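# Remove stained block from row, close grey row

## Task

Pull the yellow-brown stained block out of the row of on-edge blocks and lay it flat on an empty patch of bench clear of the row. Then push the row together so the grey blocks are touching face to face once more.

## Robot and tools

Robot: two arms. left_arm carries a five-finger left hand and sits on the +y side. Its base is at (-0.021, +0.302, 0) m. right_arm carries a right hand, with its base at (+0.045, -0.341, 0) m. Both bases are turned only slightly about z. The arm names do not match the sides of the images. Cameras: cam_high (896x504, on a stand behind the arms), cam_left_wrist and cam_right_wrist (each 672x504).

Scene frame: the origin is at table-top height, halfway between the nominal bases. +x points out over the table, +z points up and +y points toward left_arm. Reported hand positions (metres) and orientations (quat_wxyz) use this frame. They can be off by a few centimetres, more at long reach.

Hand point and its axes: the hand point sits 0.05 m in front of the palm and 0.15 m out from the wrist mounting face.
- +z runs along the straight fingers, whose tips reach 0.06-0.07 m past the point. Their centre lines lie 0.06 m toward -y.
- +y points out of the palm.
- +x points across the palm. On the right hand it points away from the thumb; on the left hand it points toward the thumb.
- A wrist bracket on the little-finger side sticks out up to 0.10 m across the palm and can strike things.
With the thumb turned in front of the palm, the hand can grip objects about 0.035-0.065 m thick, or a handle down to about 0.025 m.

The 28-number row: one flat list covers both arms, and every value lies in [-1, 1].
- Positions 1-6: left_arm dx, dy, dz, rx, ry, rz.
- Positions 7-14: left hand thumb_turn, thumb_bend, index, middle, ring, little, force_limit, speed.
- Positions 15-20: right_arm dx to rz.
- Positions 21-28: right hand, in the same eight-number order.
The six pose numbers are offsets, not poses. They are measured from that arm's Hand target as it stood when the action or move began, along the Hand target's own axes. 1.0 means 0.6 m of travel or 180 degrees. rx, ry, rz form a single rotation vector. Every row of an action counts from that same starting point, so sending an offset again moves the arm further. Six zeros simply ask for the current Hand target again.

Hand numbers are absolute targets. -1 is open (thumb beside the palm, fingers straight) and +1 is closed (thumb in front of the palm, fingers curled).
- force_limit maps -1..+1 to roughly 0..10 N at the fingertip (15 N for the two thumb motors).
- speed rises linearly from near zero at -1 to full speed at +0.48 and stays at full above that. A full finger stroke takes 0.49 s at full speed. For gentle grips use -0.94 or lower.
There is no 'leave unchanged' value. Resend the eight hand numbers from the last row actually executed for that hand. Before any row has run, use hand_measured followed by hand_force_limit and hand_speed. A motor only starts when its target changes by at least 0.002. To squeeze harder, raise force_limit and send a target that is more closed than hand_measured.

Tools:
- execute_actions(actions, cameras): actions is a list of actions. Each action is up to 15 rows, one per 1/30 s step, and lasts 0.5 s; if it has fewer rows, its last row is held. Images come back only when actions is empty or cameras is given (['all'], names, or []).
- move(target, speed, blend, blocking, cameras): target is one row or a list of up to 15 rows. Every row is an offset from the same starting Hand targets, not from the row before it. speed is in m/s (0.002-4.3, default 0.25), and rotation is capped at twice that value in rad/s. blend is a corner-rounding radius in metres; 0 stops at each target. A move lasts at most 10 s, and each 0.5 s costs one action. blocking=false returns early while the motion carries on. The move does not avoid obstacles or the other arm.
- wait(seconds 0-10): lets time pass while the arms hold their last command.
- stop: brakes a move that is still running.
- zoom_image(camera, region [x0,y0,x1,y1]): region is in pixels of the newest image, at most 504x504.
- show_instructions: shows the reference images.
- finished_scene(scene=1): ends the scene and cannot be undone.

Results: each arm reports its end effector pose, its Hand target (the last command after clipping, which is what the next offsets count from), joint positions, velocities and torques. Joints 3 and 4 wrap their torque at ±28 N m. Each hand reports six values in motor order:
- hand_measured: motor positions.
- hand_stopped_by: moving, target, force, stalled or fault.
- hand_load_n: positive when the finger is pushed open. If it drops to near 0, the grip has been lost.
A move adds a move: line giving the outcome (done, off_target, moving, held, fault) and any limits (paced = clipped, held = steps withheld). Other lines to watch for are MOTOR HOT and OVER-TEMPERATURE FAULT.

Behaviour to expect: the arm follows commands loosely. It often stops 1-3 cm short of the target, sometimes 5 cm, usually low. If so, send the remaining distance as a fresh offset. Each step, orientation is clipped to within 40 degrees of the current orientation. Joint ranges in rad, base to hand:
- waist ±2.880
- shoulder 0 to 3.142
- elbow 0 to 3.019
- wrist pitch -1.693 to 1.571
- wrist yaw ±1.571
- wrist roll ±2.094

Avoid:
- knocking anything off the table, or leaving it there (the task fails);
- dropping blocks, releasing them while they move, slamming, or striking fixed things hard;
- arms or hands pressing on each other, including one hand gripping the other's fingers;
- paths that pass close to an arm's own base;
- overloading fingers;
- long holds at full stretch or pushes toward unreachable poses, which overheat motors.
To end a push, command the target back past the hand point. Loose blocks may be nudged now and then by outside disturbances.

Each tool is called after "Request:" as a command line: name --argument value for each argument, lists and objects as JSON in quotes; but a table of rows of numbers goes row by row, as --pt "numbers of a row", without its own name.

Reference images:

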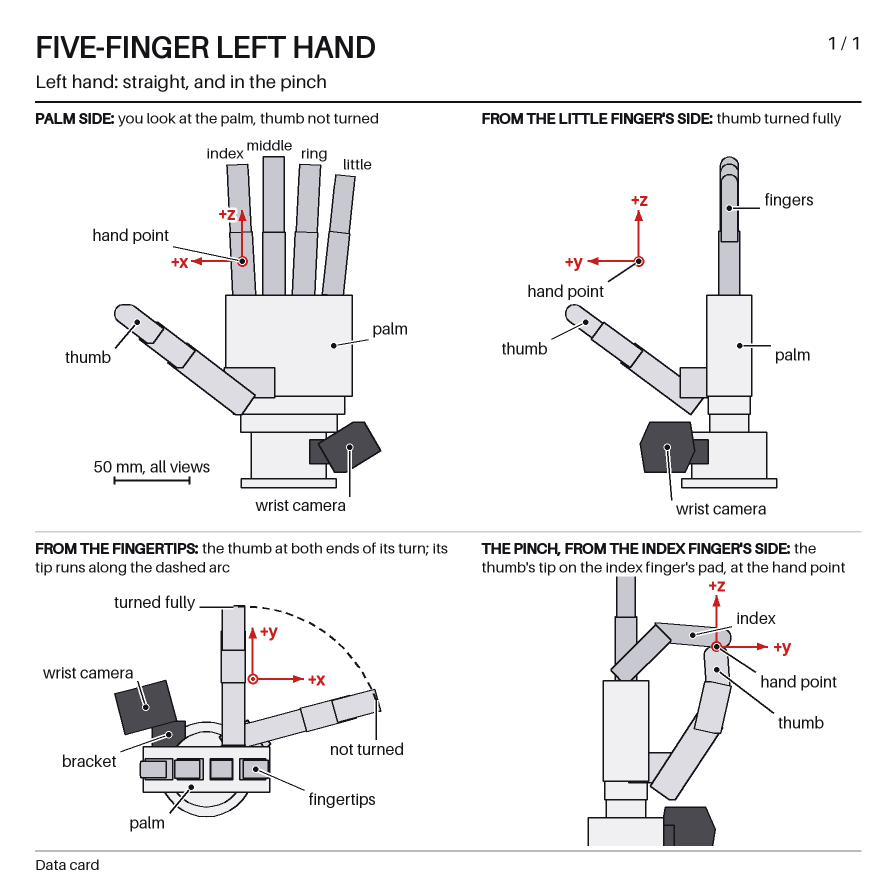

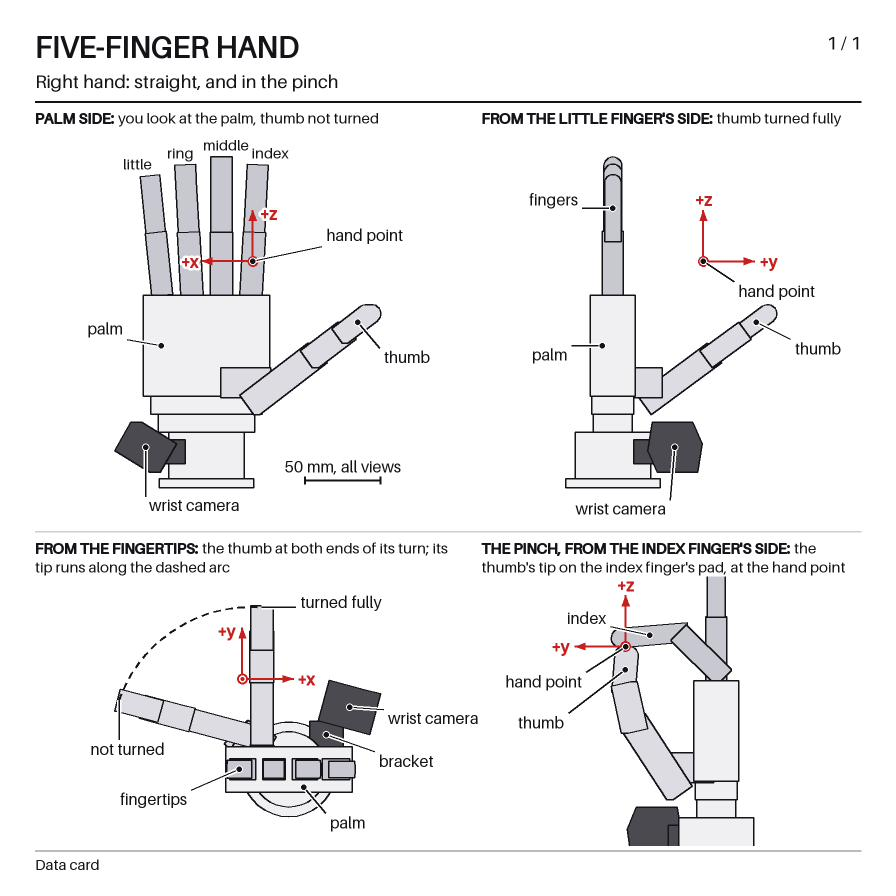

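## Session

Request:
execute_actions --actions '[]'

Scene clock: 0.00 s.
left_arm: end_effector_position=(+0.2513, +0.3852, +0.3099) hand_measured=(-1.000, -1.000, -1.000, -1.000, -1.000, -1.000) hand_load_n=(+0.0, +0.0, +0.0, +0.0, +0.0, +0.0) hand_stopped_by=(target, target, target, target, target, target) hand_force_limit=0.00 hand_speed=-0.80 end_effector_quat_wxyz=(-0.144, +0.945, -0.039, +0.291) | right_arm: end_effector_position=(+0.6891, -0.2050, +0.1350) hand_measured=(-1.000, -1.000, -1.000, -1.000, -1.000, -1.000) hand_load_n=(+0.0, +0.0, +0.0, +0.0, +0.0, +0.0) hand_stopped_by=(target, target, target, target, target, target) hand_force_limit=0.00 hand_speed=-0.80 end_effector_quat_wxyz=(-0.118, +0.927, -0.355, -0.005)
Joint positions: left_arm=[0.605 0.639 0.937 -1.217 0.121 -0.912] | right_arm=[0.151 2.251 2.317 -1.523 -0.209 -0.661]
Joint velocities: within noise
Joint torques (N m): no reading
Heat: left arm: hottest waist 29 °C; right arm: hottest waist 31 °C.
Hand target: left_arm +0.2535, +0.3868, +0.3213; -0.151, +0.941, -0.040, +0.300 | right_arm +0.6946, -0.2041, +0.1411; -0.124, +0.927, -0.354, +0.004

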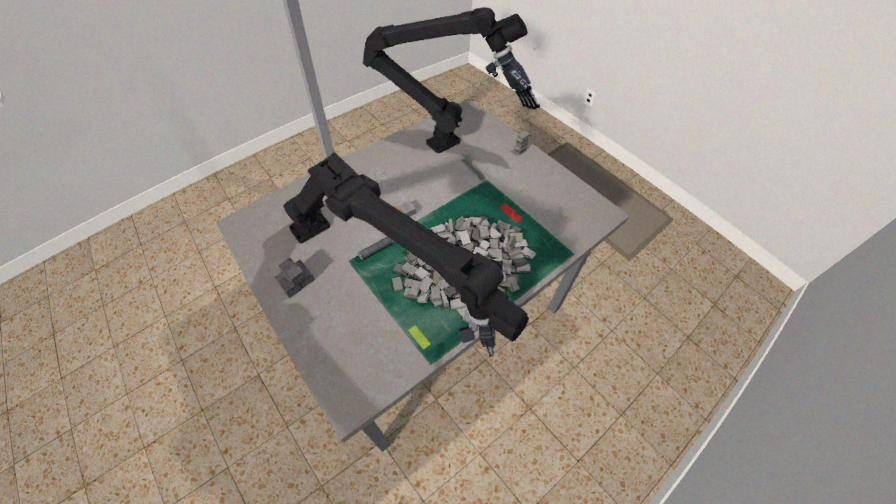

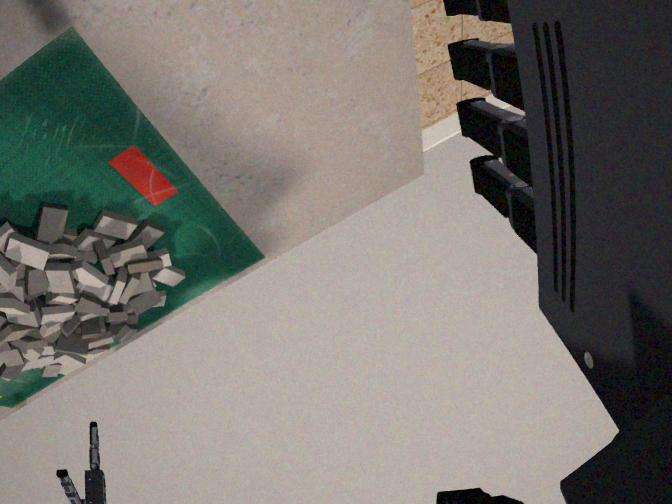

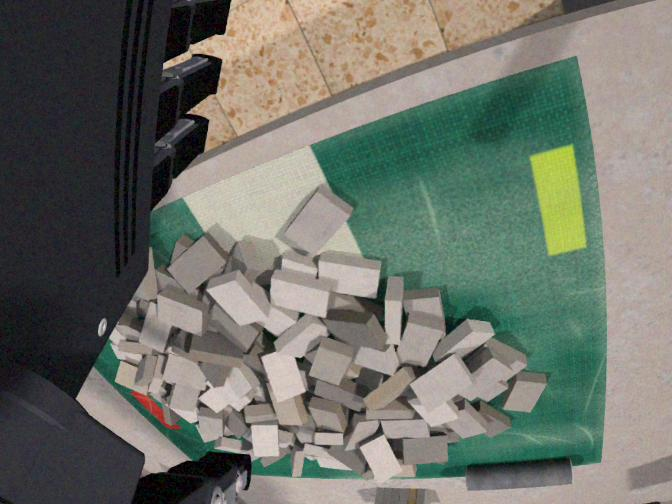

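Request:
zoom_image --camera "cam_high" --region '[330, 180, 460, 280]'

Request:
zoom_image --camera "cam_high" --region '[200, 100, 640, 460]'

Request:
zoom_image --camera "cam_right_wrist" --region '[350, 380, 672, 504]'

Scaled by 3.877 from the camera's 896x504 image, which has a finer 1280x720 frame.

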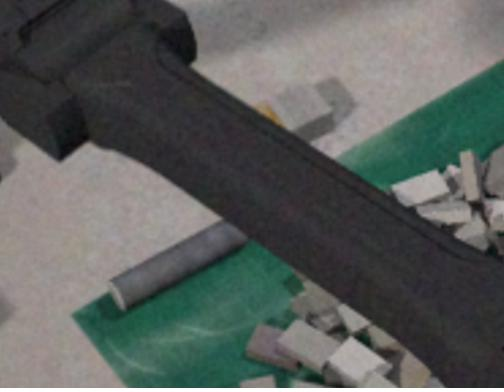

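Scaled by 1.145 from the camera's 896x504 image, which has a finer 1280x720 frame.

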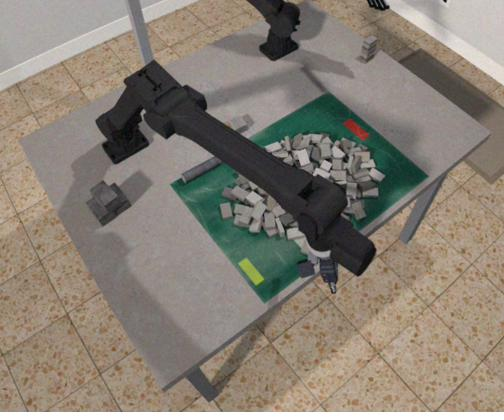

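Scaled by 1.565 from the camera's 672x504 image, which has a finer 960x720 frame.

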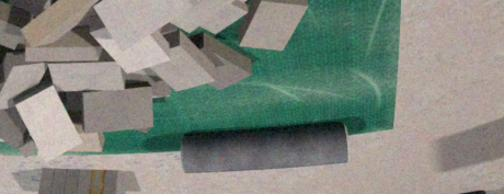

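Request:
move --pt "0 0 0 0 0 0 -1 -1 -1 -1 -1 -1 0 -0.8 -0.016 -0.0466 -0.194 0 0 0 -1 -1 -1 -1 -1 -1 0 -0.8" --pt "0 0 0 0 0 0 -1 -1 -1 -1 -1 -1 0 -0.8 -0.154 0.533 -0.373 0 0 0 -1 -1 -1 -1 -1 -1 0 -0.8" --blend 0.04 --cameras '["all"]'

Scene clock: 39.90 s.
left_arm: end_effector_position=(+0.2513, +0.3852, +0.3099) hand_measured=(-1.000, -1.000, -1.000, -1.000, -1.000, -1.000) hand_load_n=(+0.0, +0.0, +0.0, +0.0, +0.0, +0.0) hand_stopped_by=(target, target, target, target, target, target) hand_force_limit=0.00 hand_speed=-0.80 end_effector_quat_wxyz=(-0.144, +0.945, -0.039, +0.291) | right_arm: end_effector_position=(+0.3995, -0.4194, +0.2897) hand_measured=(-1.000, -1.000, -1.000, -1.000, -1.000, -1.000) hand_load_n=(+0.0, -0.5, +0.0, +0.0, +0.0, +0.0) hand_stopped_by=(target, target, target, target, target, target) hand_force_limit=0.00 hand_speed=-0.80 end_effector_quat_wxyz=(-0.123, +0.928, -0.352, +0.006)
Joint positions: left_arm=[0.605 0.639 0.937 -1.217 0.121 -0.912] | right_arm=[-0.256 1.409 1.537 -1.654 -0.243 -1.08]
Joint torques (N m): left_arm=[-1.38 -0.62 10.06 1.21 0.03 -0.05] | right_arm=[-1.9 -11.69 8.06 -0.31 -0.44 -0.11]
Heat: left arm: hottest waist 29 °C; right arm: hottest waist 31 °C.
Hand target: left_arm +0.2535, +0.3868, +0.3213; -0.151, +0.941, -0.040, +0.300 | right_arm +0.3947, -0.4242, +0.2913; -0.123, +0.927, -0.354, +0.004
Off the commanded pose: left_arm 0.012 m, 1 deg | right_arm 0.007 m, 0 deg.
move: off_target (left_arm)

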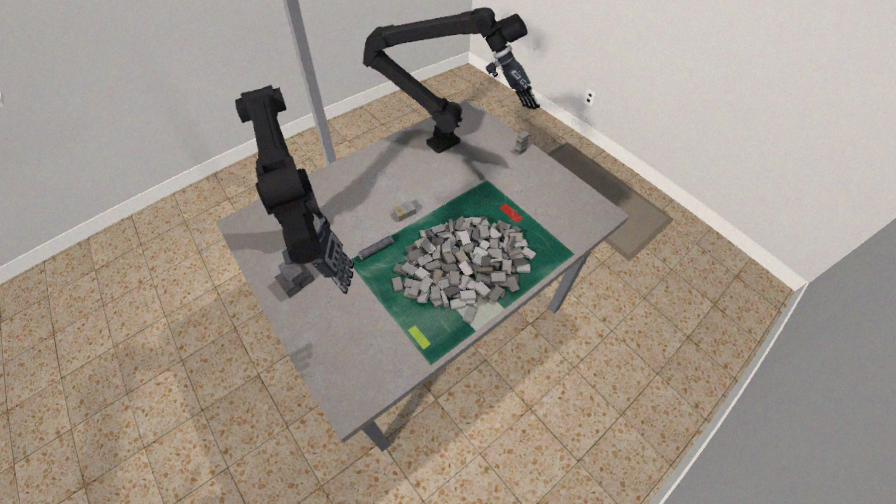

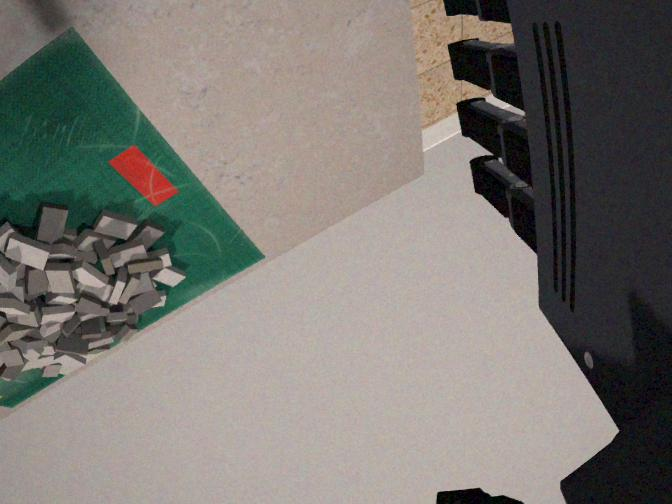

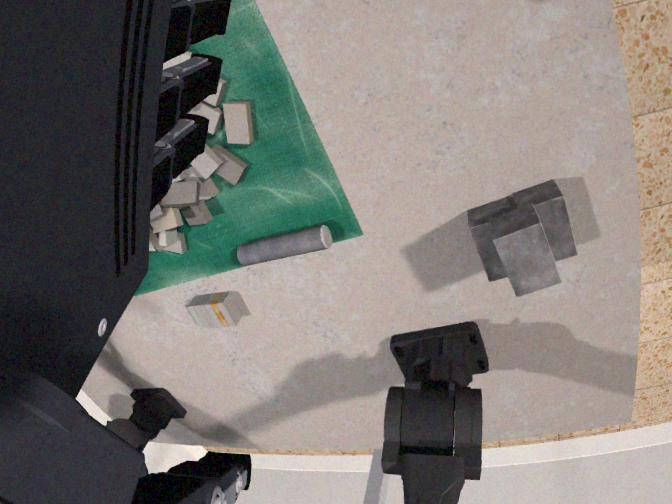

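Request:
zoom_image --camera "cam_high" --region '[380, 185, 440, 235]'

Request:
zoom_image --camera "cam_right_wrist" --region '[170, 270, 260, 350]'

Scaled by 8.400 from the camera's 896x504 image, which has a finer 1280x720 frame.

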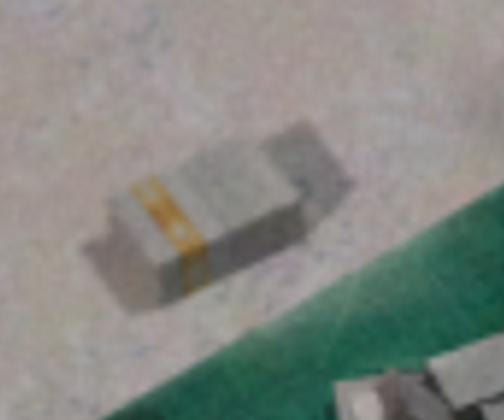

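Scaled by 5.600 from the camera's 672x504 image, which has a finer 960x720 frame.

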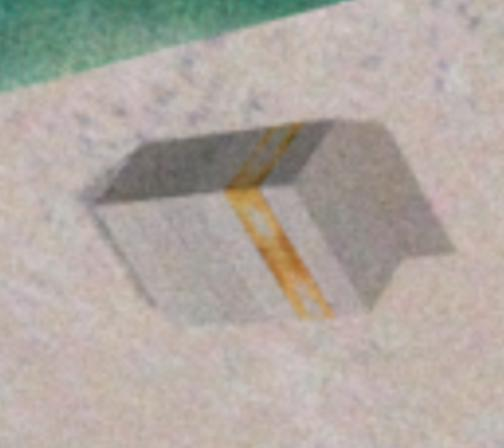

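Request:
move --target '[0,0,0,0,0,0,-1,-1,-1,-1,-1,-1,0,-0.8,-0.6605,-0.3353,0.361,-0.079,0.007,-0.154,-1,-1,-1,-1,-1,-1,0,-0.8]' --cameras '["all"]' --speed 0.3

Scene clock: 334.90 s.
left_arm: end_effector_position=(+0.2513, +0.3852, +0.3099) hand_measured=(-1.000, -1.000, -1.000, -1.000, -1.000, -1.000) hand_load_n=(+0.0, +0.0, +0.5, +0.0, +0.0, +0.0) hand_stopped_by=(target, target, target, target, target, target) hand_force_limit=0.00 hand_speed=-0.80 end_effector_quat_wxyz=(-0.144, +0.945, -0.039, +0.291) | right_arm: end_effector_position=(+0.2449, +0.0161, +0.1519) hand_measured=(-1.000, -1.000, -1.000, -1.000, -1.000, -1.000) hand_load_n=(+0.0, +0.0, +0.0, +0.0, +0.0, +0.0) hand_stopped_by=(target, target, target, target, target, target) hand_force_limit=0.00 hand_speed=-0.80 end_effector_quat_wxyz=(+0.010, +0.993, -0.118, -0.006)
Joint positions: left_arm=[0.605 0.639 0.937 -1.217 0.121 -0.912] | right_arm=[1.016 1.625 1.397 -1.365 -0.003 -0.303]
Joint torques (N m): left_arm=[-1.44 -0.26 10.14 1.22 0.03 -0.04] | right_arm=[-0.26 -13.33 11.33 -0.16 0.02 0.15]
Heat: left arm: hottest elbow 35 °C; right arm: hottest elbow 32 °C.
Hand target: left_arm +0.2535, +0.3868, +0.3213; -0.151, +0.941, -0.040, +0.300 | right_arm +0.2499, +0.0299, +0.1597; +0.000, +0.993, -0.121, +0.000
Off the commanded pose: left_arm 0.012 m, 1 deg | right_arm 0.017 m, 1 deg.
move: off_target (left_arm, right_arm)

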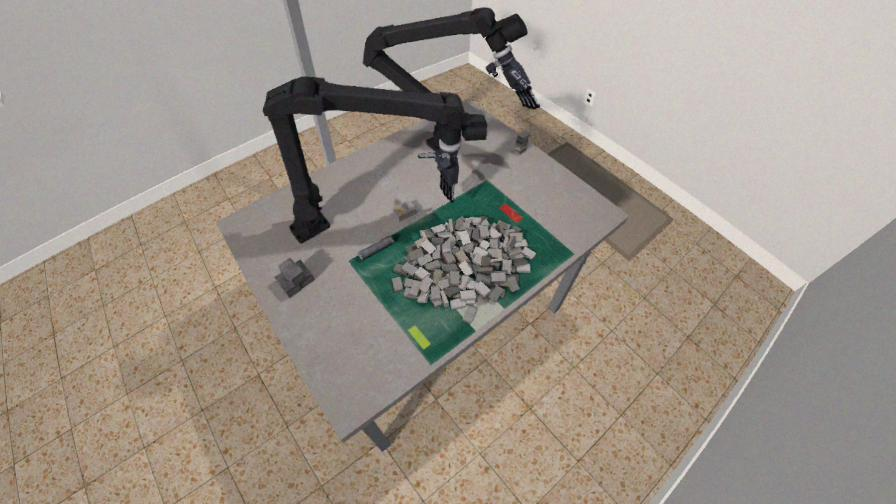

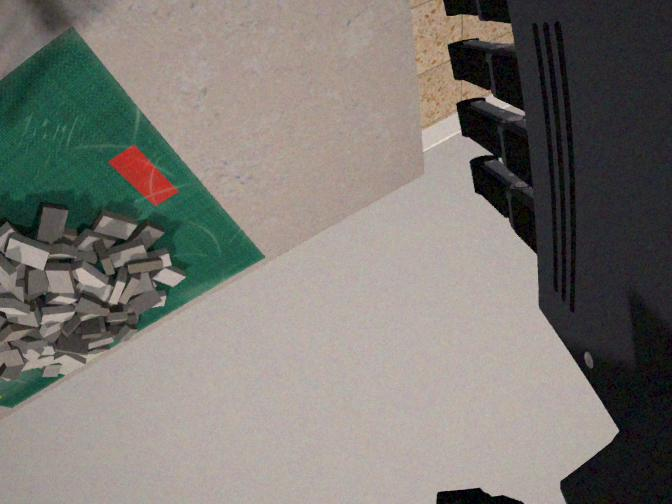

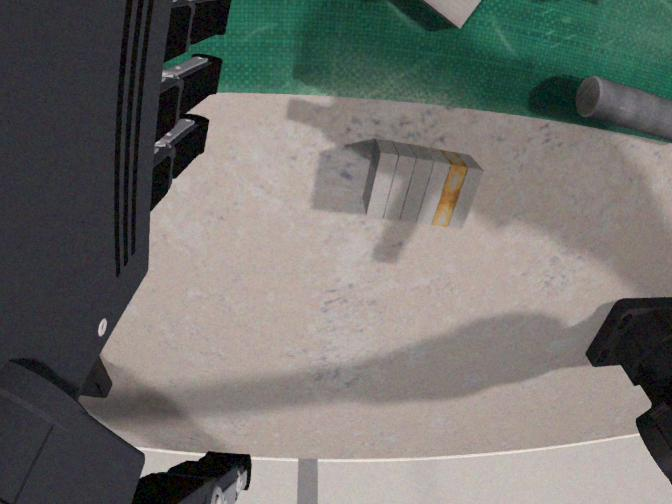

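Request:
zoom_image --camera "cam_right_wrist" --region '[300, 110, 520, 270]'

Request:
zoom_image --camera "cam_high" --region '[360, 130, 500, 260]'

Scaled by 2.291 from the camera's 672x504 image, which has a finer 960x720 frame.

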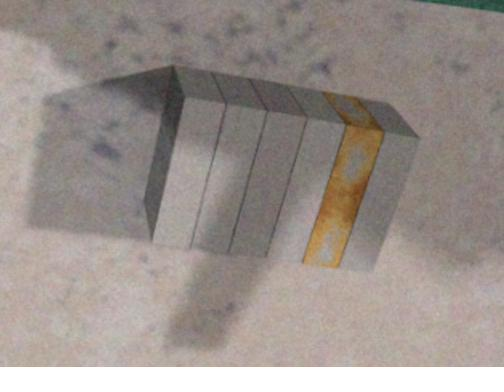

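Scaled by 3.600 from the camera's 896x504 image, which has a finer 1280x720 frame.

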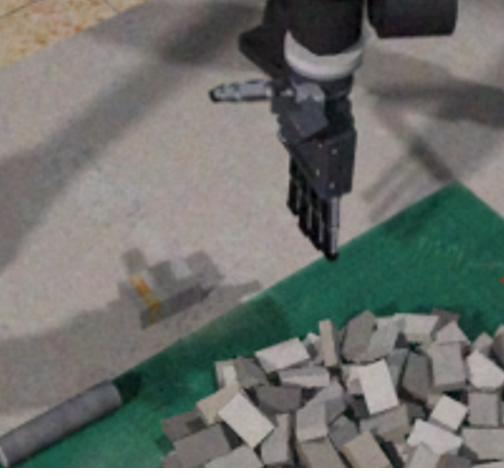

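Request:
zoom_image --camera "cam_right_wrist" --region '[60, 0, 320, 220]'

Scaled by 1.938 from the camera's 672x504 image, which has a finer 960x720 frame.

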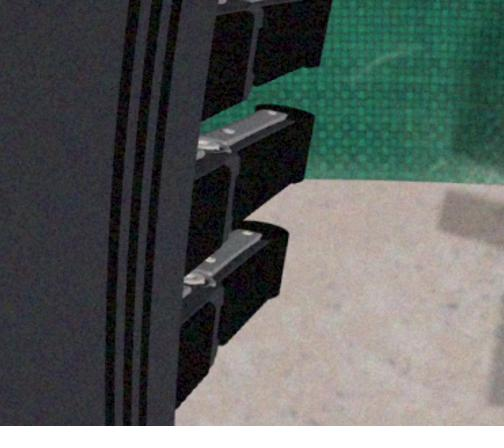

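Request:
move --target '[-0.1393,0.314,-0.0092,-0.3007,0.0115,0.4057,-1,-1,-1,-1,-1,-1,0,-0.8,0,0,0,0,0,0,-1,-1,-1,-1,-1,-1,0,-0.8]' --cameras '["all"]' --speed 0.3

Scene clock: 437.73 s.
left_arm: end_effector_position=(+0.1782, +0.2208, +0.2109) hand_measured=(-1.000, -1.000, -1.000, -1.000, -1.000, -1.000) hand_load_n=(+0.0, +0.0, +0.0, +0.0, +0.0, +0.0) hand_stopped_by=(target, target, target, target, target, target) hand_force_limit=0.00 hand_speed=-0.80 end_effector_quat_wxyz=(+0.128, +0.703, -0.689, +0.117) | right_arm: end_effector_position=(+0.2449, +0.0161, +0.1519) hand_measured=(-1.000, -1.000, -1.000, -1.000, -1.000, -1.000) hand_load_n=(+0.0, +0.5, +0.0, +0.0, +0.0, +0.0) hand_stopped_by=(target, target, target, target, target, target) hand_force_limit=0.00 hand_speed=-0.80 end_effector_quat_wxyz=(+0.010, +0.993, -0.118, -0.006)
Joint positions: left_arm=[0.047 1.026 0.937 -1.516 0.346 0.045] | right_arm=[1.016 1.625 1.397 -1.365 -0.003 -0.303]
Joint torques (N m): left_arm=[-2.02 -3.78 10.5 -0.4 0.22 0.07] | right_arm=[-0.26 -13.33 11.33 -0.13 0.02 0.17]
Heat: left arm: hottest elbow 36 °C; right arm: hottest elbow 37 °C.
Hand target: left_arm +0.1850, +0.2201, +0.2212; +0.122, +0.697, -0.697, +0.122 | right_arm +0.2499, +0.0299, +0.1597; -0.001, +0.993, -0.121, +0.000
Off the commanded pose: left_arm 0.012 m, 1 deg | right_arm 0.017 m, 1 deg.
move: off_target (left_arm, right_arm)

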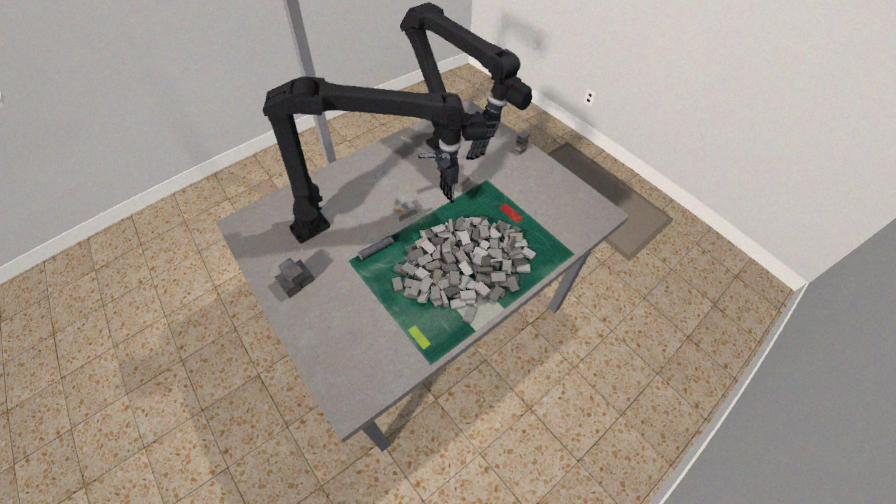

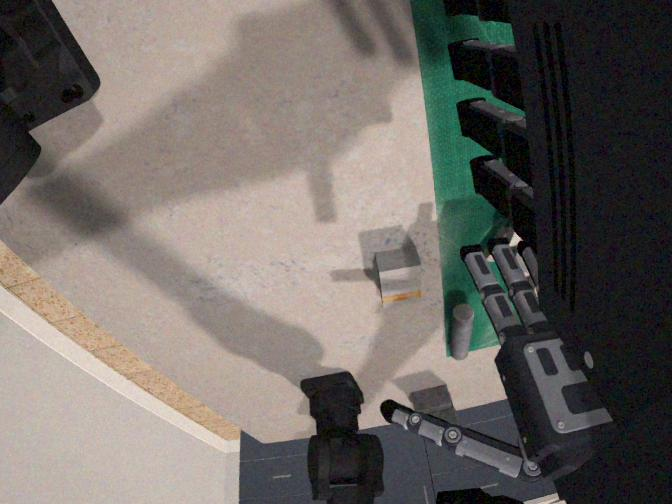

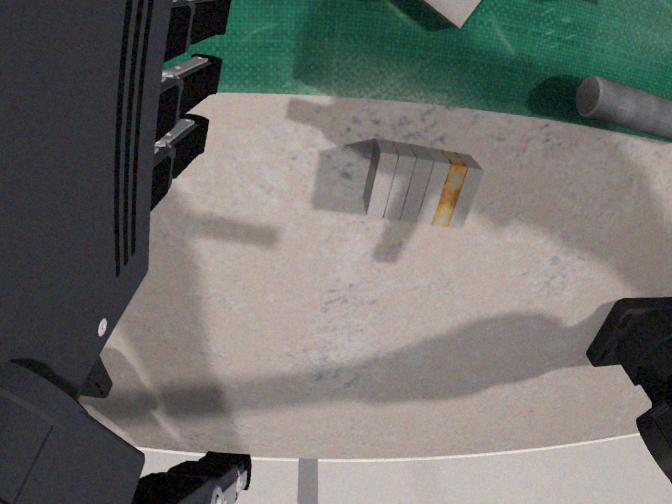

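Request:
move --target '[0,0,0,0,0,0,-1,-1,-1,-1,-1,-1,0,-0.8,0.004,0.141,0.028,0,0,0,-1,-1,-1,0.9,0.9,0.9,0,-0.3]' --cameras '["all"]' --speed 0.2

Request:
zoom_image --camera "cam_left_wrist" --region '[320, 200, 560, 380]'

Request:
zoom_image --camera "cam_right_wrist" --region '[100, 50, 440, 305]'

Request:
zoom_image --camera "cam_high" --region '[360, 150, 480, 240]'

Scene clock: 457.60 s.
left_arm: end_effector_position=(+0.1782, +0.2209, +0.2109) hand_measured=(-1.000, -1.000, -1.000, -1.000, -1.000, -1.000) hand_load_n=(+0.0, +0.0, +0.0, +0.0, +0.0, +0.0) hand_stopped_by=(target, target, target, target, target, target) hand_force_limit=0.00 hand_speed=-0.80 end_effector_quat_wxyz=(+0.128, +0.703, -0.690, +0.117) | right_arm: end_effector_position=(+0.2256, -0.0516, +0.1413) hand_measured=(-1.000, -1.000, -1.000, +0.900, +0.900, +0.900) hand_load_n=(+0.0, +0.0, +0.0, +0.0, +0.0, +0.0) hand_stopped_by=(target, target, target, target, target, target) hand_force_limit=0.00 hand_speed=-0.30 end_effector_quat_wxyz=(+0.008, +0.993, -0.120, -0.004)
Joint positions: left_arm=[0.047 1.026 0.937 -1.516 0.346 0.045] | right_arm=[0.973 1.457 1.176 -1.307 0.001 -0.342]
Joint torques (N m): left_arm=[-2.2 -3.72 10.52 -0.5 0.21 0.05] | right_arm=[-1.85 -12.45 7.71 0.61 -0.09 -0.11]
Heat: left arm: hottest elbow 36 °C; right arm: hottest elbow 37 °C.
Hand target: left_arm +0.1850, +0.2201, +0.2212; +0.122, +0.696, -0.697, +0.122 | right_arm +0.2319, -0.0529, +0.1428; +0.000, +0.993, -0.121, +0.000
Off the commanded pose: left_arm 0.012 m, 1 deg | right_arm 0.007 m, 1 deg.
move: off_target (left_arm)

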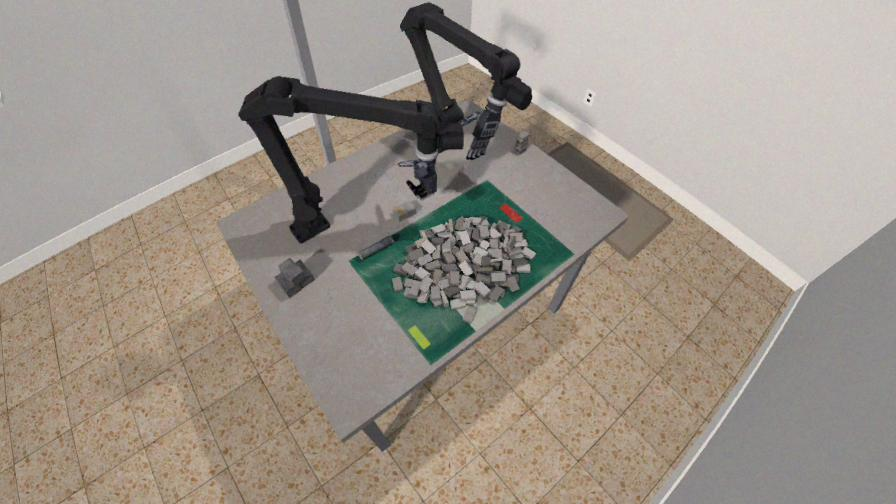

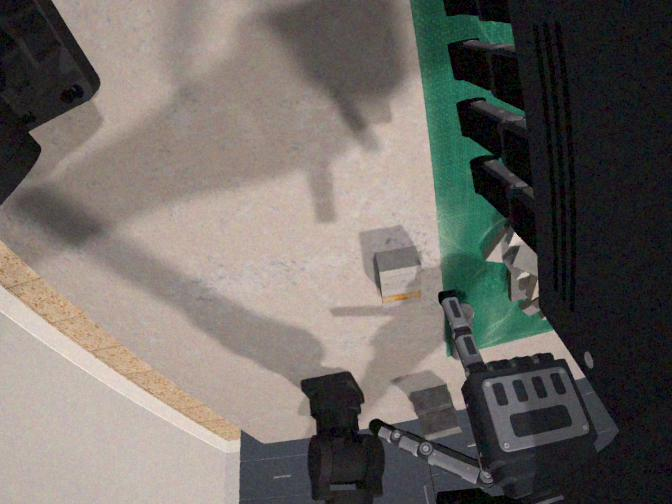

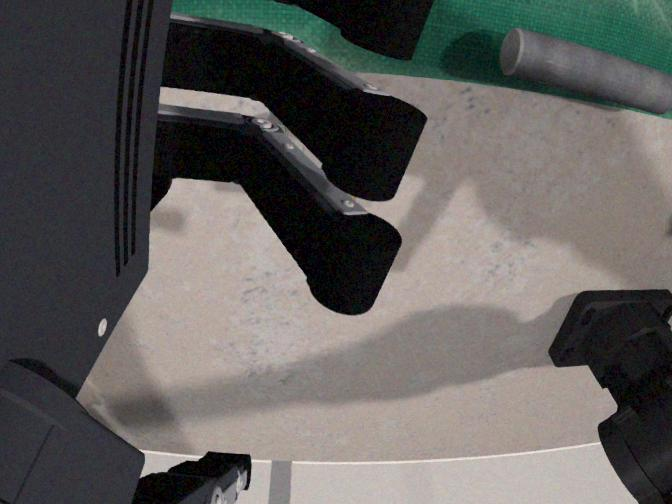

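Scaled by 2.100 from the camera's 672x504 image, which has a finer 960x720 frame.

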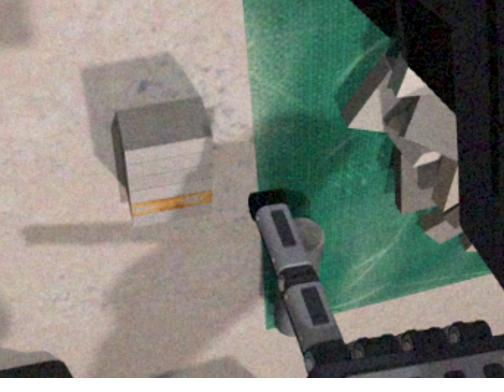

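Scaled by 1.482 from the camera's 672x504 image, which has a finer 960x720 frame.

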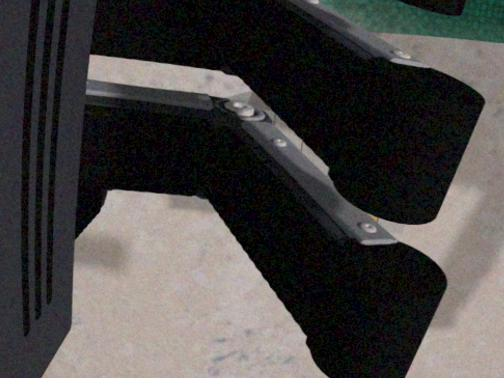

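Scaled by 4.200 from the camera's 896x504 image, which has a finer 1280x720 frame.

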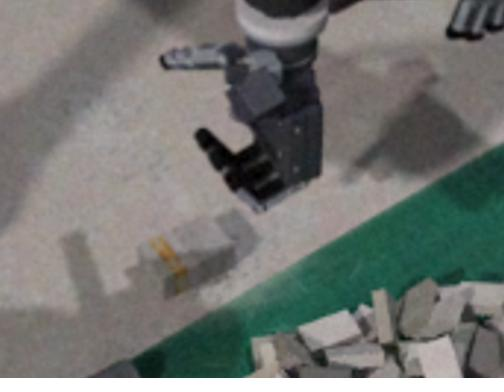

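Request:
move --target '[0,0,0,0,0,0,-1,-1,-1,-1,-1,-1,0,-0.8,0.0325,0.0898,0.0433,0,0,-0.039,-1,-1,-1,0.9,0.9,0.9,0,-0.3]' --cameras '["all"]' --speed 0.15

Request:
zoom_image --camera "cam_left_wrist" --region '[320, 200, 560, 380]'

Request:
zoom_image --camera "cam_high" --region '[360, 160, 460, 240]'

Scene clock: 569.00 s.
left_arm: end_effector_position=(+0.1782, +0.2209, +0.2109) hand_measured=(-1.000, -1.000, -1.000, -1.000, -1.000, -1.000) hand_load_n=(+0.0, +0.0, +0.0, +0.0, +0.0, +0.0) hand_stopped_by=(target, target, target, target, target, target) hand_force_limit=0.00 hand_speed=-0.80 end_effector_quat_wxyz=(+0.128, +0.703, -0.690, +0.117) | right_arm: end_effector_position=(+0.2320, -0.1084, +0.1146) hand_measured=(-1.000, -1.000, -1.000, +0.900, +0.900, +0.900) hand_load_n=(+0.0, +0.0, +0.0, +0.0, +0.0, +0.0) hand_stopped_by=(target, target, target, target, target, target) hand_force_limit=0.00 hand_speed=-0.30 end_effector_quat_wxyz=(+0.009, +0.998, -0.058, -0.005)
Joint positions: left_arm=[0.047 1.026 0.937 -1.516 0.346 0.045] | right_arm=[0.897 1.374 1.016 -1.234 0.002 -0.542]
Joint torques (N m): left_arm=[-1.96 -3.9 10.48 -0.51 0.24 0.06] | right_arm=[-2.08 -11.22 7.51 0.61 -0.17 -0.12]
Heat: left arm: hottest elbow 38 °C; right arm: hottest elbow 31 °C.
Hand target: left_arm +0.1850, +0.2201, +0.2212; +0.122, +0.696, -0.697, +0.122 | right_arm +0.2379, -0.1098, +0.1168; +0.000, +0.998, -0.060, +0.000
Off the commanded pose: left_arm 0.012 m, 1 deg | right_arm 0.006 m, 1 deg.
move: off_target (left_arm)

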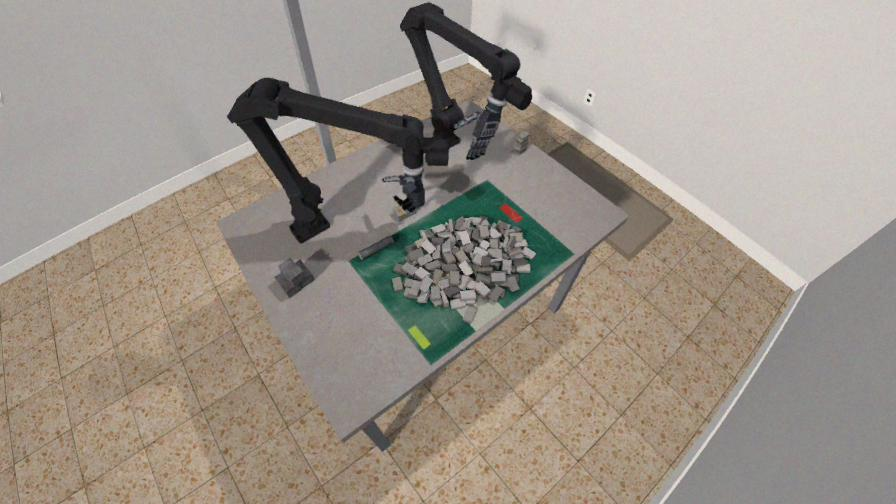

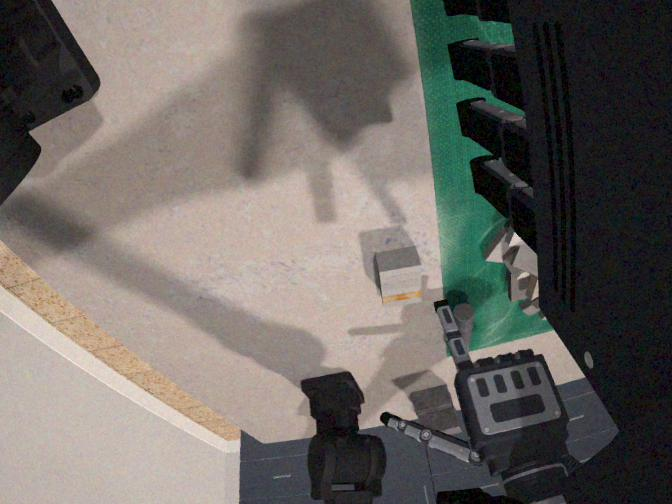

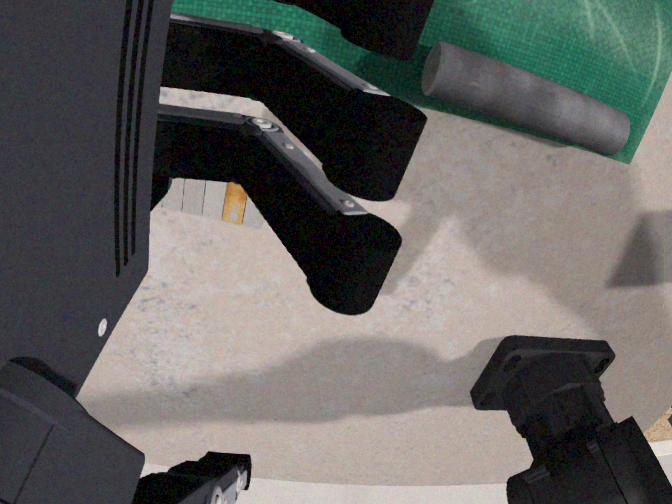

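Scaled by 2.100 from the camera's 672x504 image, which has a finer 960x720 frame.

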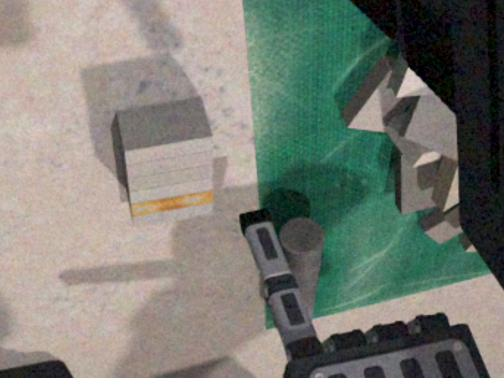

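Scaled by 5.040 from the camera's 896x504 image, which has a finer 1280x720 frame.

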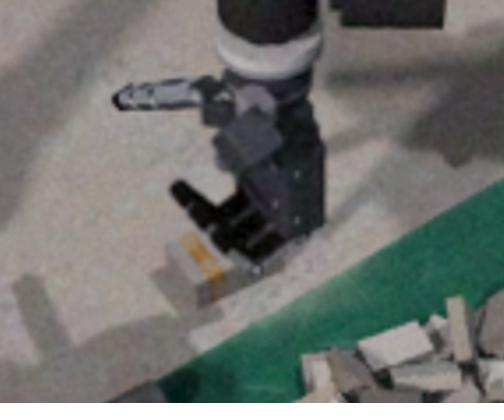

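Request:
move --target '[0,0,0,0,0,0,-1,-1,-1,-1,-1,-1,0,-0.8,0.0032,0.0265,0.03,0,0,0,-1,-1,-1,0.9,0.9,0.9,0,-0.3]' --cameras '["all"]' --speed 0.08

Request:
zoom_image --camera "cam_left_wrist" --region '[340, 220, 500, 340]'

Request:
zoom_image --camera "cam_high" --region '[380, 180, 450, 230]'

Scene clock: 593.63 s.
left_arm: end_effector_position=(+0.1782, +0.2209, +0.2109) hand_measured=(-1.000, -1.000, -1.000, -1.000, -1.000, -1.000) hand_load_n=(+0.0, +0.0, +0.0, +0.0, +0.0, +0.0) hand_stopped_by=(target, target, target, target, target, target) hand_force_limit=0.00 hand_speed=-0.80 end_effector_quat_wxyz=(+0.128, +0.703, -0.690, +0.117) | right_arm: end_effector_position=(+0.2319, -0.1244, +0.0969) hand_measured=(-1.000, -1.000, -1.000, +0.900, +0.900, +0.900) hand_load_n=(+0.0, +0.0, +0.0, +0.0, +0.0, +0.0) hand_stopped_by=(target, target, target, target, target, target) hand_force_limit=0.00 hand_speed=-0.30 end_effector_quat_wxyz=(+0.009, +0.998, -0.058, -0.005)
Joint positions: left_arm=[0.047 1.026 0.937 -1.516 0.346 0.045] | right_arm=[0.869 1.359 0.952 -1.184 0.002 -0.57]
Joint torques (N m): left_arm=[-2.02 -3.96 10.5 -0.55 0.23 0.06] | right_arm=[-1.96 -10.7 7.38 0.61 -0.16 -0.08]
Heat: left arm: hottest elbow 38 °C; right arm: hottest elbow 32 °C.
Hand target: left_arm +0.1850, +0.2201, +0.2212; +0.122, +0.696, -0.697, +0.122 | right_arm +0.2378, -0.1257, +0.0988; -0.001, +0.998, -0.060, +0.000
Off the commanded pose: left_arm 0.012 m, 1 deg | right_arm 0.006 m, 1 deg.
move: off_target (left_arm)

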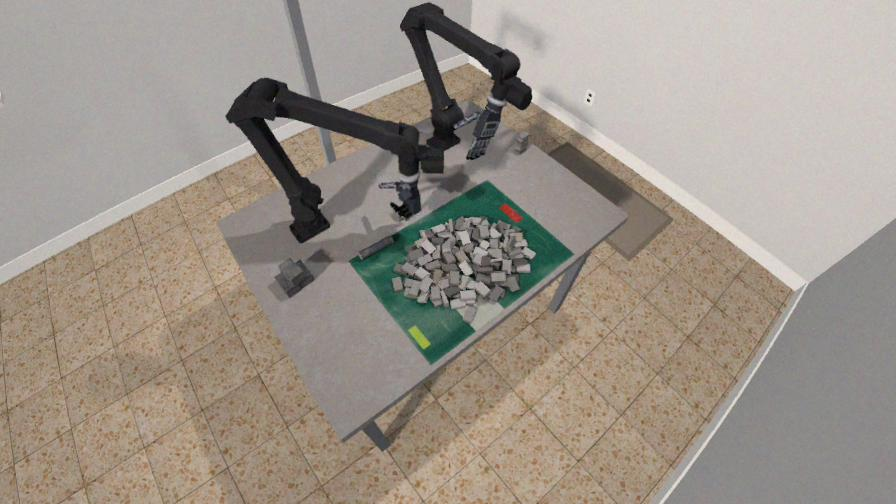

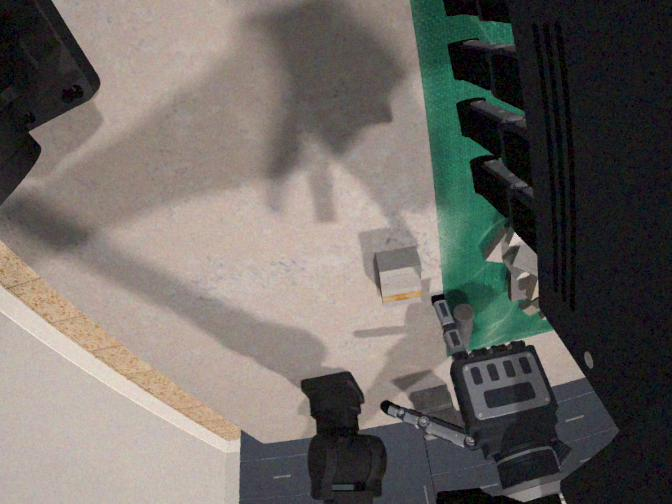

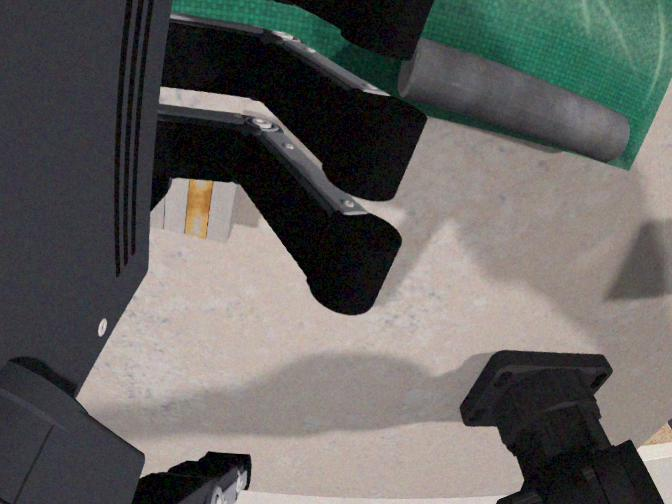

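Scaled by 3.150 from the camera's 672x504 image, which has a finer 960x720 frame.

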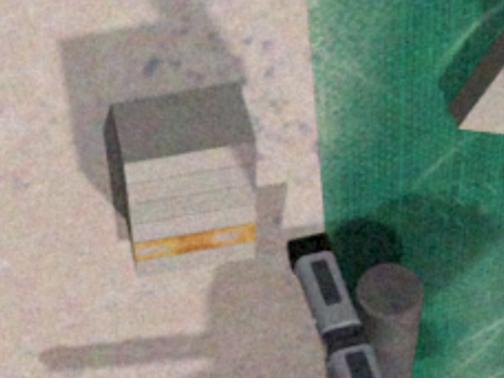

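Scaled by 7.200 from the camera's 896x504 image, which has a finer 1280x720 frame.

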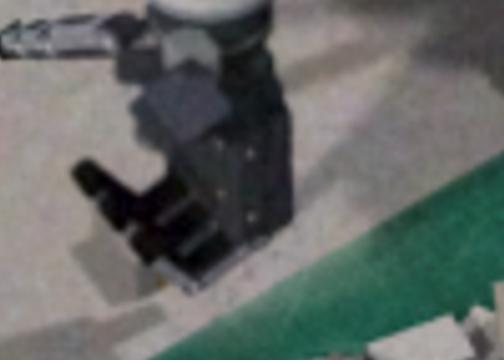

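Request:
zoom_image --camera "cam_right_wrist" --region '[100, 100, 300, 250]'

Scaled by 2.520 from the camera's 672x504 image, which has a finer 960x720 frame.

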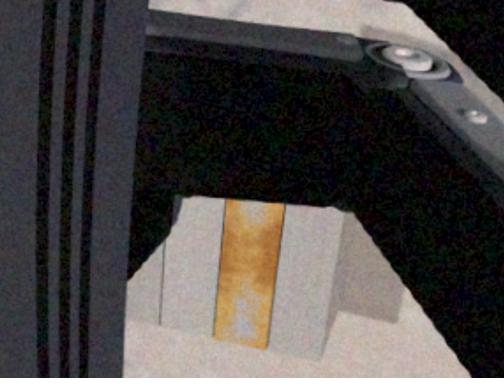

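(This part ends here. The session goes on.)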